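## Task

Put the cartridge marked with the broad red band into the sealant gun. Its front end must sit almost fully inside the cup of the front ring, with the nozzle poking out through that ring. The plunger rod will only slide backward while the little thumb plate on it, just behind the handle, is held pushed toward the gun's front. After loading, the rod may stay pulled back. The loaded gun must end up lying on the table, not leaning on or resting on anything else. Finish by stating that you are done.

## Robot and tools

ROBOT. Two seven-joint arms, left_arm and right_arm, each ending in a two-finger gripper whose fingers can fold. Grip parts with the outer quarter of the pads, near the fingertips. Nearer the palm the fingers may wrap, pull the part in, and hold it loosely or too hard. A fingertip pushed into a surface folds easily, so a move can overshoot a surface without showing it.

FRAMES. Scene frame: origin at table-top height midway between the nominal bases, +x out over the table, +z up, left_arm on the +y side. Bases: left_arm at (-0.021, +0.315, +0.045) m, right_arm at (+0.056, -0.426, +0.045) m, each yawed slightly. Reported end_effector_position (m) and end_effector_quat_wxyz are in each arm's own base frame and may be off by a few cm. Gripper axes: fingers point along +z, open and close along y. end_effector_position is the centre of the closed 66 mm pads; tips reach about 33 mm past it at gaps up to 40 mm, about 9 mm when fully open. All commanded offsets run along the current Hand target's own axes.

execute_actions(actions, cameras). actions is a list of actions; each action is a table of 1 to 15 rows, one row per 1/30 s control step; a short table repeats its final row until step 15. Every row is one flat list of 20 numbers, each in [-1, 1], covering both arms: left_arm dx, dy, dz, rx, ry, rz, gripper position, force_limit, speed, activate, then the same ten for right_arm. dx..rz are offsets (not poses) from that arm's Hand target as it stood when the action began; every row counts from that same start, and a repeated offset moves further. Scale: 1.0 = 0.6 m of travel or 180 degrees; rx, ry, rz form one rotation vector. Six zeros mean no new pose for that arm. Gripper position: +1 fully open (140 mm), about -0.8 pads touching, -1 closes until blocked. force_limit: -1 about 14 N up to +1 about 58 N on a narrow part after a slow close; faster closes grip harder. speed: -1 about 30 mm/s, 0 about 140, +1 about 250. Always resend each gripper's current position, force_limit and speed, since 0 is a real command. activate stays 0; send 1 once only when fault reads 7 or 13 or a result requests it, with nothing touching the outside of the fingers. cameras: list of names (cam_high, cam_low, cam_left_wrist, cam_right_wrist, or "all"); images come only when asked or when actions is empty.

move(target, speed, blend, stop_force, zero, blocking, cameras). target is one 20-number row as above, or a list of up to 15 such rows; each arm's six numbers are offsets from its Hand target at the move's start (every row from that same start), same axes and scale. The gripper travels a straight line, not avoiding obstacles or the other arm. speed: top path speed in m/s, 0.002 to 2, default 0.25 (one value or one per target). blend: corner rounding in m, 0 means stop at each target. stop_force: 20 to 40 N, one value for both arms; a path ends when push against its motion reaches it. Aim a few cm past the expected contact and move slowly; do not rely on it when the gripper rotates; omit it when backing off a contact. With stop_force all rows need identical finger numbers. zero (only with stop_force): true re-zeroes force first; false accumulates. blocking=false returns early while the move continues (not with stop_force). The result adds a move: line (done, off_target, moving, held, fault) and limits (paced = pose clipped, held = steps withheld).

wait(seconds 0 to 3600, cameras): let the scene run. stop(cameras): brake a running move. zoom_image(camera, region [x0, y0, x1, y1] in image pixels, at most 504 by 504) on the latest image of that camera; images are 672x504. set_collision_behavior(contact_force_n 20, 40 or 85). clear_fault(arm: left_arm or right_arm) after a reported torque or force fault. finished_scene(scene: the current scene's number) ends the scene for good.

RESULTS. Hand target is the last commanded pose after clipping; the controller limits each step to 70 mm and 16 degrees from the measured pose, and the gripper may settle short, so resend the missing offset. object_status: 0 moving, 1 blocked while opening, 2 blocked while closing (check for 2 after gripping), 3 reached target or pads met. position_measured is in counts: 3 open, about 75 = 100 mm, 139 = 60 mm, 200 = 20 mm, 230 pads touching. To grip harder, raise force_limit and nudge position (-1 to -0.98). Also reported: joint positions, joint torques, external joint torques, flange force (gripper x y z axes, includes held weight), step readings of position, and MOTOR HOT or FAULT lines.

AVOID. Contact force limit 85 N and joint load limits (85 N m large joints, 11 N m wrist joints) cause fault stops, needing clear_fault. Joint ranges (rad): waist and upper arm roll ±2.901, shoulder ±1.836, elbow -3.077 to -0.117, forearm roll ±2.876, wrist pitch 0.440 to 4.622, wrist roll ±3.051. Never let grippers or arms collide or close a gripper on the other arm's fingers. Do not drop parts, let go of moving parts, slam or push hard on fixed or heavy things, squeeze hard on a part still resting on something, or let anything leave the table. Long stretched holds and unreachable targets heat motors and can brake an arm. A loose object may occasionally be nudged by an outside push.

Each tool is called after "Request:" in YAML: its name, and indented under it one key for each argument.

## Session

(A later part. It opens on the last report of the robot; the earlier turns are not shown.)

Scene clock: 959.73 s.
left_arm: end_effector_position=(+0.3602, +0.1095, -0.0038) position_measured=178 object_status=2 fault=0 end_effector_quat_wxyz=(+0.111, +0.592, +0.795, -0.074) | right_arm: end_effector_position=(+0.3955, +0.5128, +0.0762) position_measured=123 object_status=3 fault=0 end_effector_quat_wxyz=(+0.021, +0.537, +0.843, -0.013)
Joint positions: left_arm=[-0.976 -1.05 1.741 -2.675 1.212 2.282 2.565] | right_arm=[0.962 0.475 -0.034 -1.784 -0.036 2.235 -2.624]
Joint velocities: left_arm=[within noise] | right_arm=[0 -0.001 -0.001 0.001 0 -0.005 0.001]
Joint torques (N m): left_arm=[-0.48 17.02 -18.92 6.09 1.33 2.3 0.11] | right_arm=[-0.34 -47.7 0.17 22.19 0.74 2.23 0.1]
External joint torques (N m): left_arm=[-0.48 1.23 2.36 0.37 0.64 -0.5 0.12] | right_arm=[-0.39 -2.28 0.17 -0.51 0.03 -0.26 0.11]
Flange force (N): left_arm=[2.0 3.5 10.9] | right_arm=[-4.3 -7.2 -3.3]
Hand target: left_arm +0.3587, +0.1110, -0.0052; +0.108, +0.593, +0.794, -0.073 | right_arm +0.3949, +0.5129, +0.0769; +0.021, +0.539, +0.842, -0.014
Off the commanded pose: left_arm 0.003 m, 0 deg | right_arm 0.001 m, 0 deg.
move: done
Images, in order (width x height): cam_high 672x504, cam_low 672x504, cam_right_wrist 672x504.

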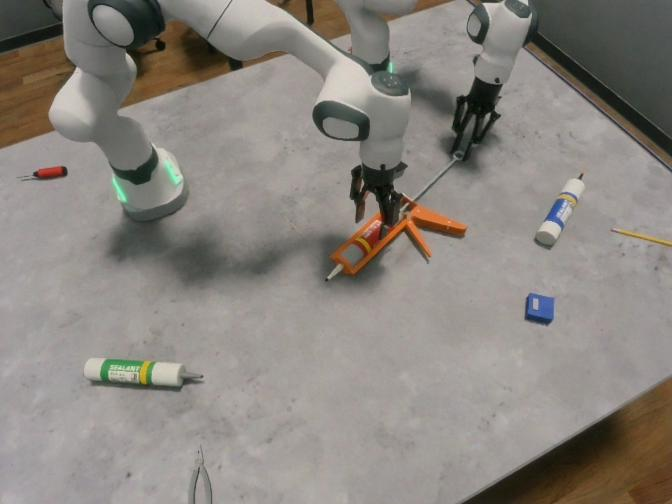

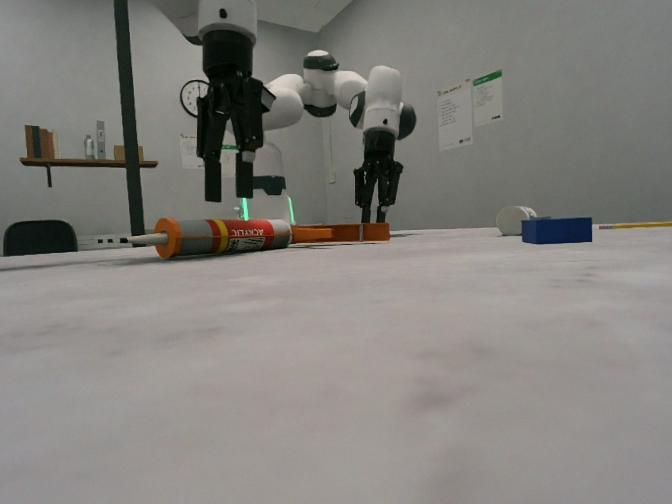

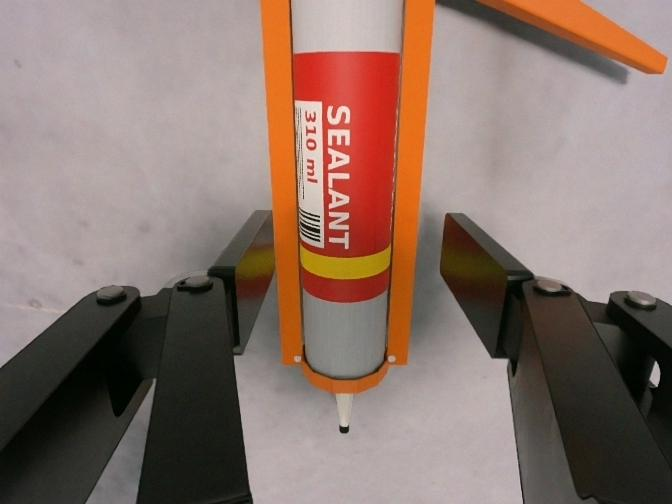

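Request:
move:
  target: [0,0,0,0,0,0,-1,0,-1,0,0.2,0,-0.12,0,0,0,0.05,0,-1,0]
  speed: 0.15
  cameras: ["cam_high","cam_right_wrist"]

Request:
zoom_image:
  camera: "cam_right_wrist"
  region: [220, 0, 460, 180]

Request:
zoom_image:
  camera: "cam_high"
  region: [320, 180, 440, 285]

Scene clock: 965.13 s.
left_arm: end_effector_position=(+0.3602, +0.1095, -0.0038) position_measured=178 object_status=2 fault=0 end_effector_quat_wxyz=(+0.111, +0.592, +0.795, -0.074) | right_arm: end_effector_position=(+0.3442, +0.6252, +0.1428) position_measured=123 object_status=3 fault=0 end_effector_quat_wxyz=(+0.022, +0.535, +0.844, -0.013)
Joint positions: left_arm=[-0.976 -1.05 1.741 -2.675 1.212 2.282 2.565] | right_arm=[1.108 0.617 -0.033 -1.369 -0.025 1.957 -2.492]
Joint velocities: left_arm=[within noise] | right_arm=[-0.001 0 0 0 0 -0.002 0.007]
Joint torques (N m): left_arm=[-0.45 17.04 -18.91 6.04 1.33 2.27 0.1] | right_arm=[-0.25 -52.47 -0.2 24.27 1.31 2.42 0.1]
External joint torques (N m): left_arm=[-0.49 1.25 2.38 0.25 0.63 -0.53 0.1] | right_arm=[-0.2 -1.82 -0.17 -0.07 0.51 -0.06 0.1]
Flange force (N): left_arm=[1.9 3.2 10.9] | right_arm=[-4.5 -5.6 -1.3]
Hand target: left_arm +0.3587, +0.1110, -0.0052; +0.108, +0.593, +0.794, -0.073 | right_arm +0.3433, +0.6251, +0.1427; +0.021, +0.539, +0.842, -0.014
Off the commanded pose: left_arm 0.003 m, 0 deg | right_arm 0.001 m, 1 deg.
move: done

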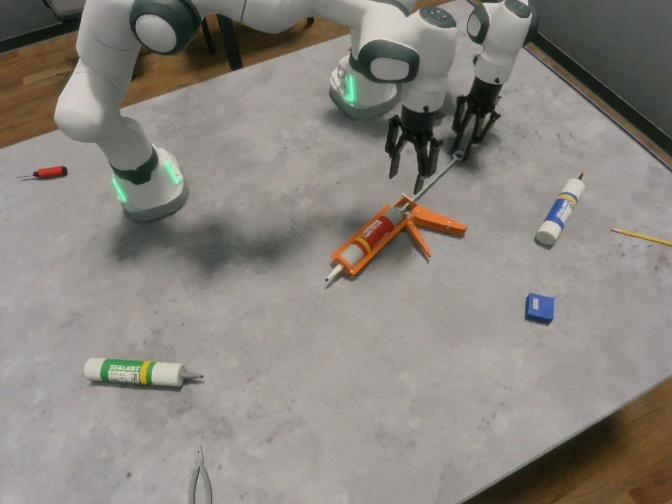

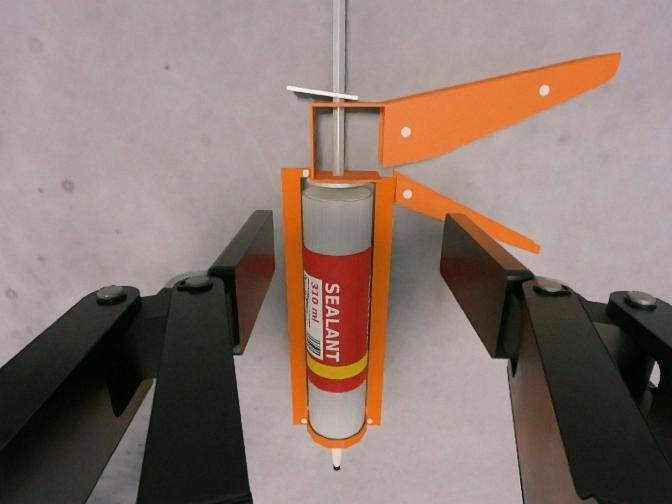

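Scaled by 2.100 from the camera's image (finer frame: 960x720).

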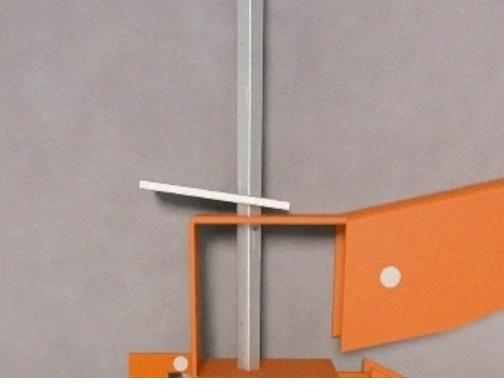

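Scaled by 4.200 from the camera's image (finer frame: 960x720).

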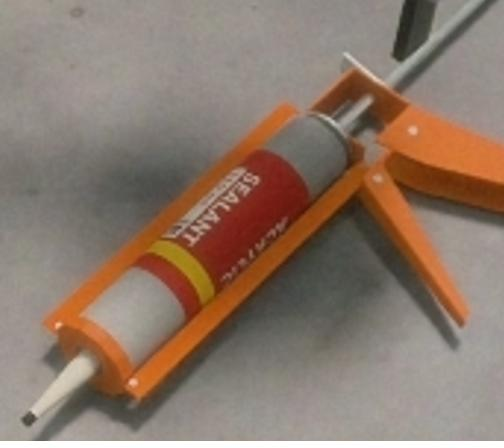

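Request:
zoom_image:
  camera: "cam_right_wrist"
  region: [280, 150, 400, 240]

Request:
zoom_image:
  camera: "cam_right_wrist"
  region: [280, 390, 400, 480]

Scaled by 4.200 from the camera's image (finer frame: 960x720).

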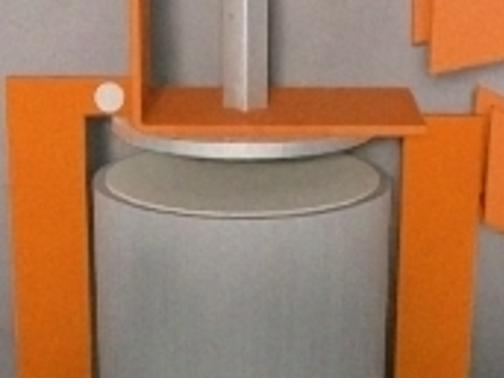

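Scaled by 4.200 from the camera's image (finer frame: 960x720).

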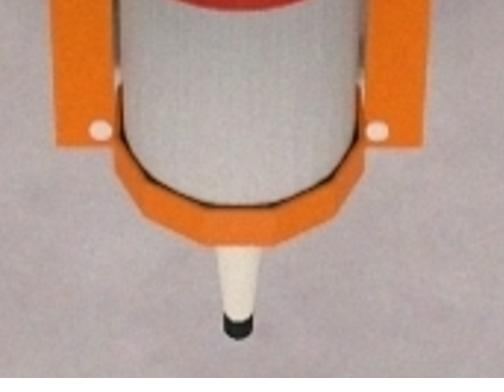

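Request:
zoom_image:
  camera: "cam_high"
  region: [80, 345, 210, 400]

Scaled by 3.877 from the camera's image (finer frame: 960x720).

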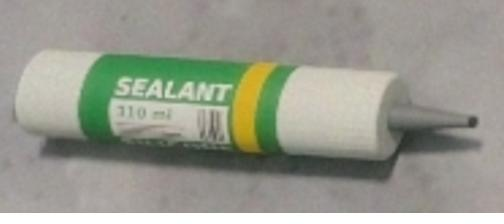

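Request:
move:
  target: [0,0,0,0,0,0,-1,0,-1,0,-0.215,0,-0.162,0,0.128,0,0.05,0,-1,0]
  speed: 0.15
  cameras: ["cam_right_wrist"]

Request:
zoom_image:
  camera: "cam_right_wrist"
  region: [260, 90, 410, 250]

Request:
zoom_image:
  camera: "cam_right_wrist"
  region: [260, 250, 410, 410]

Scene clock: 1012.93 s.
left_arm: end_effector_position=(+0.3602, +0.1095, -0.0038) position_measured=178 object_status=2 fault=0 end_effector_quat_wxyz=(+0.111, +0.592, +0.795, -0.074) | right_arm: end_effector_position=(+0.3962, +0.5130, +0.2468) position_measured=123 object_status=3 fault=0 end_effector_quat_wxyz=(-0.146, +0.535, +0.827, +0.095)
Joint positions: left_arm=[-0.976 -1.05 1.741 -2.675 1.212 2.282 2.565] | right_arm=[0.741 0.172 0.043 -1.841 0.374 2.109 -2.959]
Joint velocities: left_arm=[within noise] | right_arm=[0.001 0 0.002 0 -0.001 0 -0.005]
Joint torques (N m): left_arm=[-0.45 17.03 -18.9 6.06 1.34 2.27 0.1] | right_arm=[-1.22 -40.48 1.31 23.97 1.63 2.34 -0.27]
External joint torques (N m): left_arm=[-0.37 1.26 2.45 0.37 0.65 -0.53 0.11] | right_arm=[-1.13 -2.17 0.93 -0.82 0.54 -0.2 -0.28]
Flange force (N): left_arm=[2.2 3.2 10.9] | right_arm=[-4.2 -9.1 -1.8]
Hand target: left_arm +0.3587, +0.1110, -0.0052; +0.108, +0.593, +0.794, -0.073 | right_arm +0.3950, +0.5126, +0.2464; -0.147, +0.531, +0.829, +0.094
Off the commanded pose: left_arm 0.003 m, 0 deg | right_arm 0.001 m, 1 deg.
move: done

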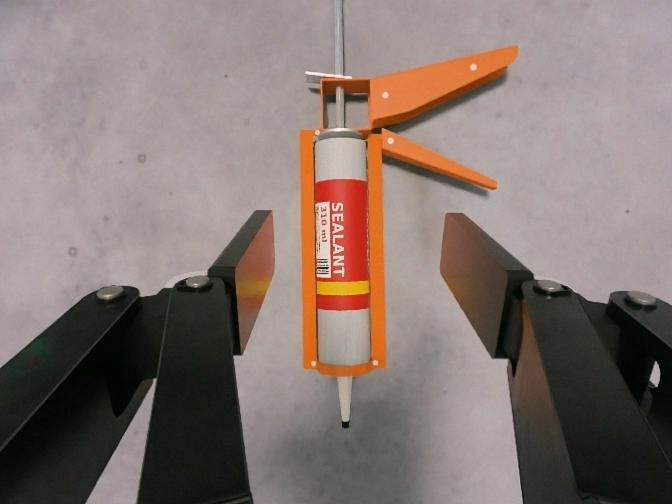

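Scaled by 3.150 from the camera's image (finer frame: 960x720).

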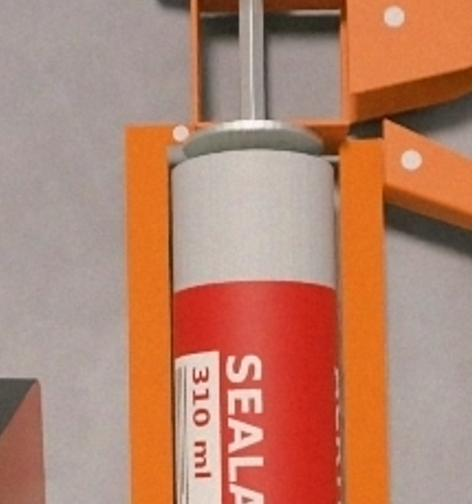

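Scaled by 3.150 from the camera's image (finer frame: 960x720).

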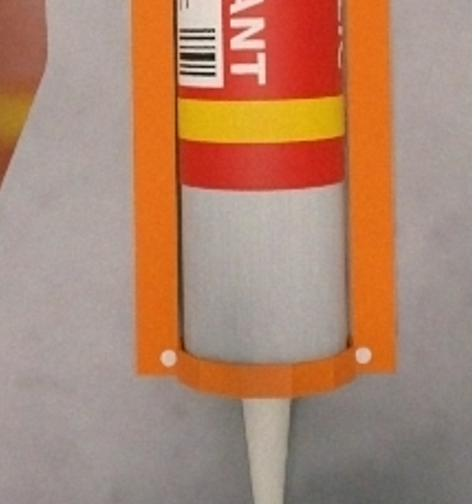

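Request:
execute_actions:
  actions:
    - [[0,0,0,0,0,0,-0.2,0,-1,0,0,0,0,0,0,0,0.05,0,-1,0]]
    - [[0,0,0,0,0,0,-0.2,0,-1,0,0,0,0,0,0,0,0.05,0,-1,0]]

Request:
move:
  target:
    - [0,0,-0.1,0,0,0,-0.2,0,-1,0,0,0,0,0,0,0,0.05,0,-1,0]
    - [0.1,0,-0.35,0,0,0,-0.2,0,-1,0,0,0,0,0,0,0,0.05,0,-1,0]
  speed: [0.06,0.2]
  blend: 0.01
  cameras: ["all"]

Request:
zoom_image:
  camera: "cam_low"
  region: [100, 180, 400, 270]

Request:
zoom_image:
  camera: "cam_high"
  region: [310, 130, 480, 295]

Scene clock: 1038.70 s.
left_arm: end_effector_position=(+0.3600, +0.1100, -0.0040) position_measured=154 object_status=3 fault=0 end_effector_quat_wxyz=(+0.111, +0.593, +0.795, -0.073) | right_arm: end_effector_position=(+0.3962, +0.5130, +0.2468) position_measured=123 object_status=3 fault=0 end_effector_quat_wxyz=(-0.146, +0.534, +0.827, +0.095)
Joint positions: left_arm=[-0.976 -1.049 1.742 -2.675 1.213 2.282 2.565] | right_arm=[0.741 0.172 0.043 -1.841 0.374 2.109 -2.961]
Joint torques (N m): left_arm=[-0.44 16.61 -19.04 6.09 0.98 2.37 -0.05] | right_arm=[-0.77 -40.49 0.83 23.94 1.64 2.32 -0.4]
External joint torques (N m): left_arm=[-0.45 0.83 2.26 0.3 0.28 -0.43 -0.04] | right_arm=[-0.73 -2.11 0.39 -0.89 0.55 -0.22 -0.41]
External joint torques at the end of the 1st action: left_arm=[-0.34 0.78 2.15 0.39 0.27 -0.42 -0.09] | right_arm=[-0.78 -2.31 0.5 -0.86 0.56 -0.19 -0.36]
Flange force (N): left_arm=[1.5 3.6 9.8] | right_arm=[-4.4 -9.1 -1.7]
Flange force at the end of the 1st action (N): left_arm=[1.6 3.4 9.2] | right_arm=[-4.4 -9.7 -1.9]
Hand target: left_arm +0.3587, +0.1110, -0.0052; +0.108, +0.593, +0.794, -0.073 | right_arm +0.3950, +0.5126, +0.2464; -0.147, +0.531, +0.829, +0.094
Off the commanded pose: left_arm 0.002 m, 0 deg | right_arm 0.001 m, 0 deg.
Step readings (end_effector_position of left_arm | right_arm; steps 1 to 15: 1st action; 16 to 30: 2nd action):
0: (+0.3602, +0.1095, -0.0038) | (+0.3962, +0.5130, +0.2468)
1: (+0.3602, +0.1095, -0.0038) | (+0.3962, +0.5130, +0.2468)
2: (+0.3602, +0.1095, -0.0038) | (+0.3962, +0.5130, +0.2468)
4: (+0.3602, +0.1095, -0.0038) | (+0.3962, +0.5130, +0.2468)
8: (+0.3600, +0.1098, -0.0040) | (+0.3962, +0.5130, +0.2468)
15: (+0.3600, +0.1099, -0.0040) | (+0.3962, +0.5130, +0.2468)
16: (+0.3600, +0.1100, -0.0040) | (+0.3962, +0.5130, +0.2468)
17: (+0.3600, +0.1100, -0.0040) | (+0.3962, +0.5130, +0.2468)
19: (+0.3600, +0.1100, -0.0040) | (+0.3962, +0.5130, +0.2468)
23: (+0.3600, +0.1100, -0.0040) | (+0.3962, +0.5130, +0.2468)
30: (+0.3600, +0.1100, -0.0040) | (+0.3962, +0.5130, +0.2468)

Scene clock: 1041.63 s.
left_arm: end_effector_position=(+0.3242, +0.2184, +0.1812) position_measured=154 object_status=3 fault=0 end_effector_quat_wxyz=(+0.107, +0.590, +0.797, -0.073) | right_arm: end_effector_position=(+0.3962, +0.5130, +0.2468) position_measured=123 object_status=3 fault=0 end_effector_quat_wxyz=(-0.146, +0.534, +0.827, +0.095)
Joint positions: left_arm=[-0.631 -1.147 1.212 -2.478 0.785 1.782 2.877] | right_arm=[0.741 0.172 0.043 -1.841 0.374 2.109 -2.961]
Joint velocities: left_arm=[0 -0.001 -0.001 0.001 -0.001 -0.003 0.006] | right_arm=[within noise]
Joint torques (N m): left_arm=[-0.67 13.38 -22.24 13.73 0.4 2.21 0.2] | right_arm=[-0.79 -40.57 0.9 23.97 1.64 2.33 -0.47]
External joint torques (N m): left_arm=[-0.67 -0.68 1.5 0.7 -0.02 -0.4 0.21] | right_arm=[-0.9 -2.24 0.33 -0.83 0.55 -0.2 -0.48]
Flange force (N): left_arm=[3.2 5.0 1.0] | right_arm=[-4.7 -9.2 -1.9]
Hand target: left_arm +0.3245, +0.2180, +0.1821; +0.108, +0.593, +0.794, -0.073 | right_arm +0.3950, +0.5126, +0.2464; -0.147, +0.531, +0.829, +0.094
Off the commanded pose: left_arm 0.001 m, 1 deg | right_arm 0.001 m, 0 deg.
move: done

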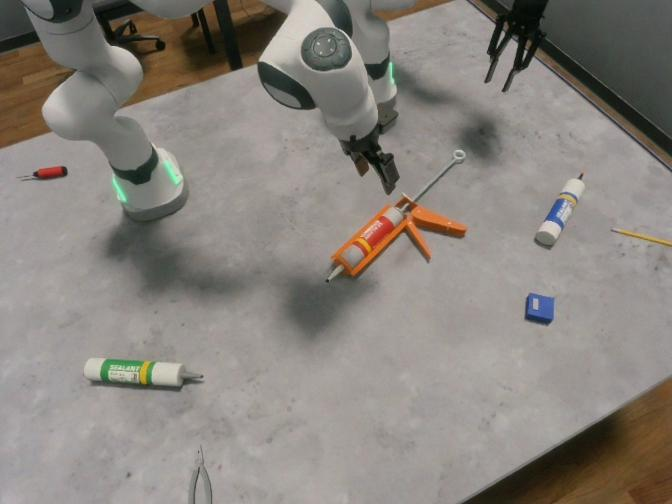

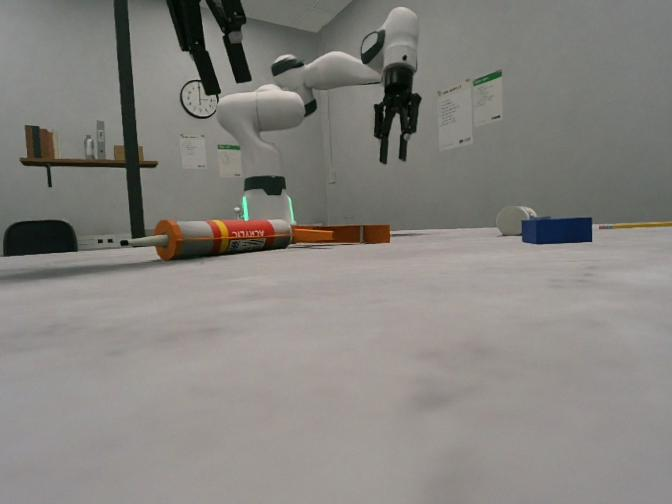

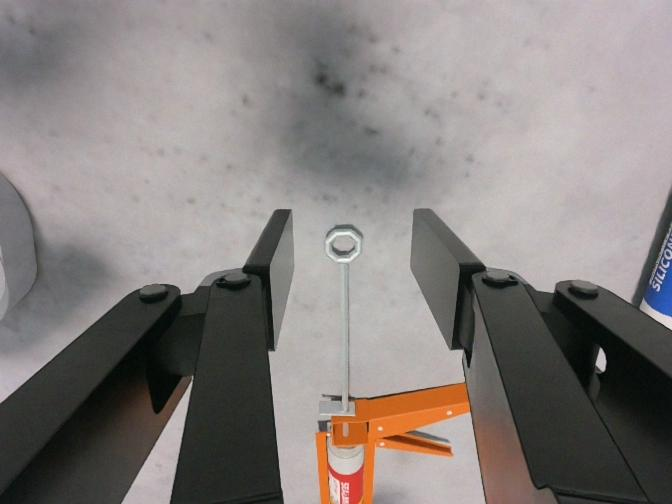

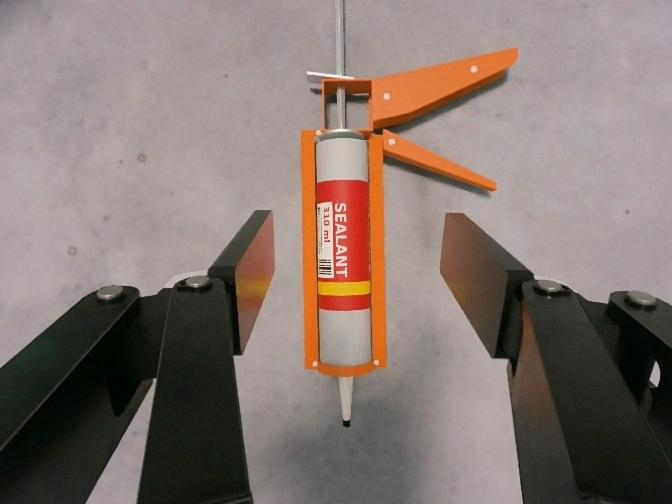

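Scaled by 1.680 from the camera's image (finer frame: 960x720).

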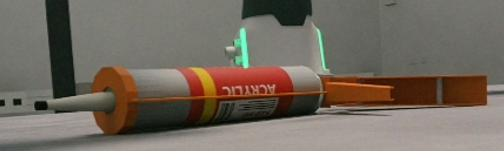

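Scaled by 2.965 from the camera's image (finer frame: 960x720).

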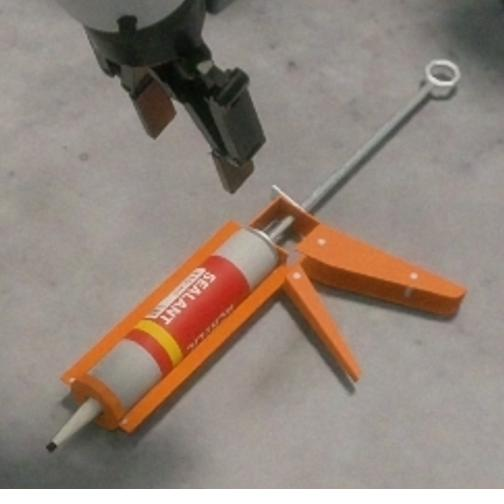

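Request:
zoom_image:
  camera: "cam_right_wrist"
  region: [260, 280, 410, 440]

Request:
zoom_image:
  camera: "cam_right_wrist"
  region: [260, 90, 410, 250]

Scaled by 3.150 from the camera's image (finer frame: 960x720).

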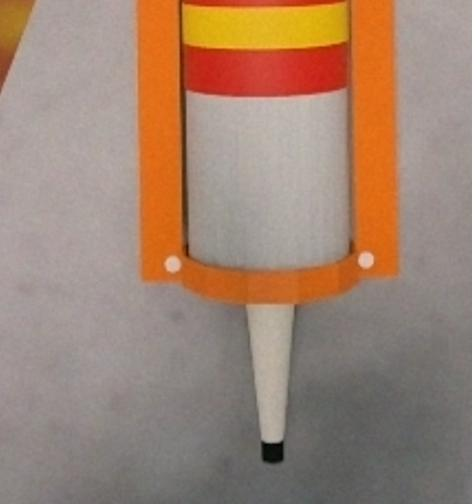

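Scaled by 3.150 from the camera's image (finer frame: 960x720).

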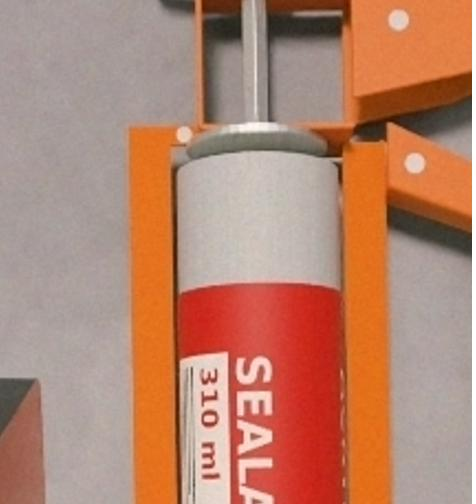

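Request:
finished_scene:
  scene: 1

The scene is finished: the task was done.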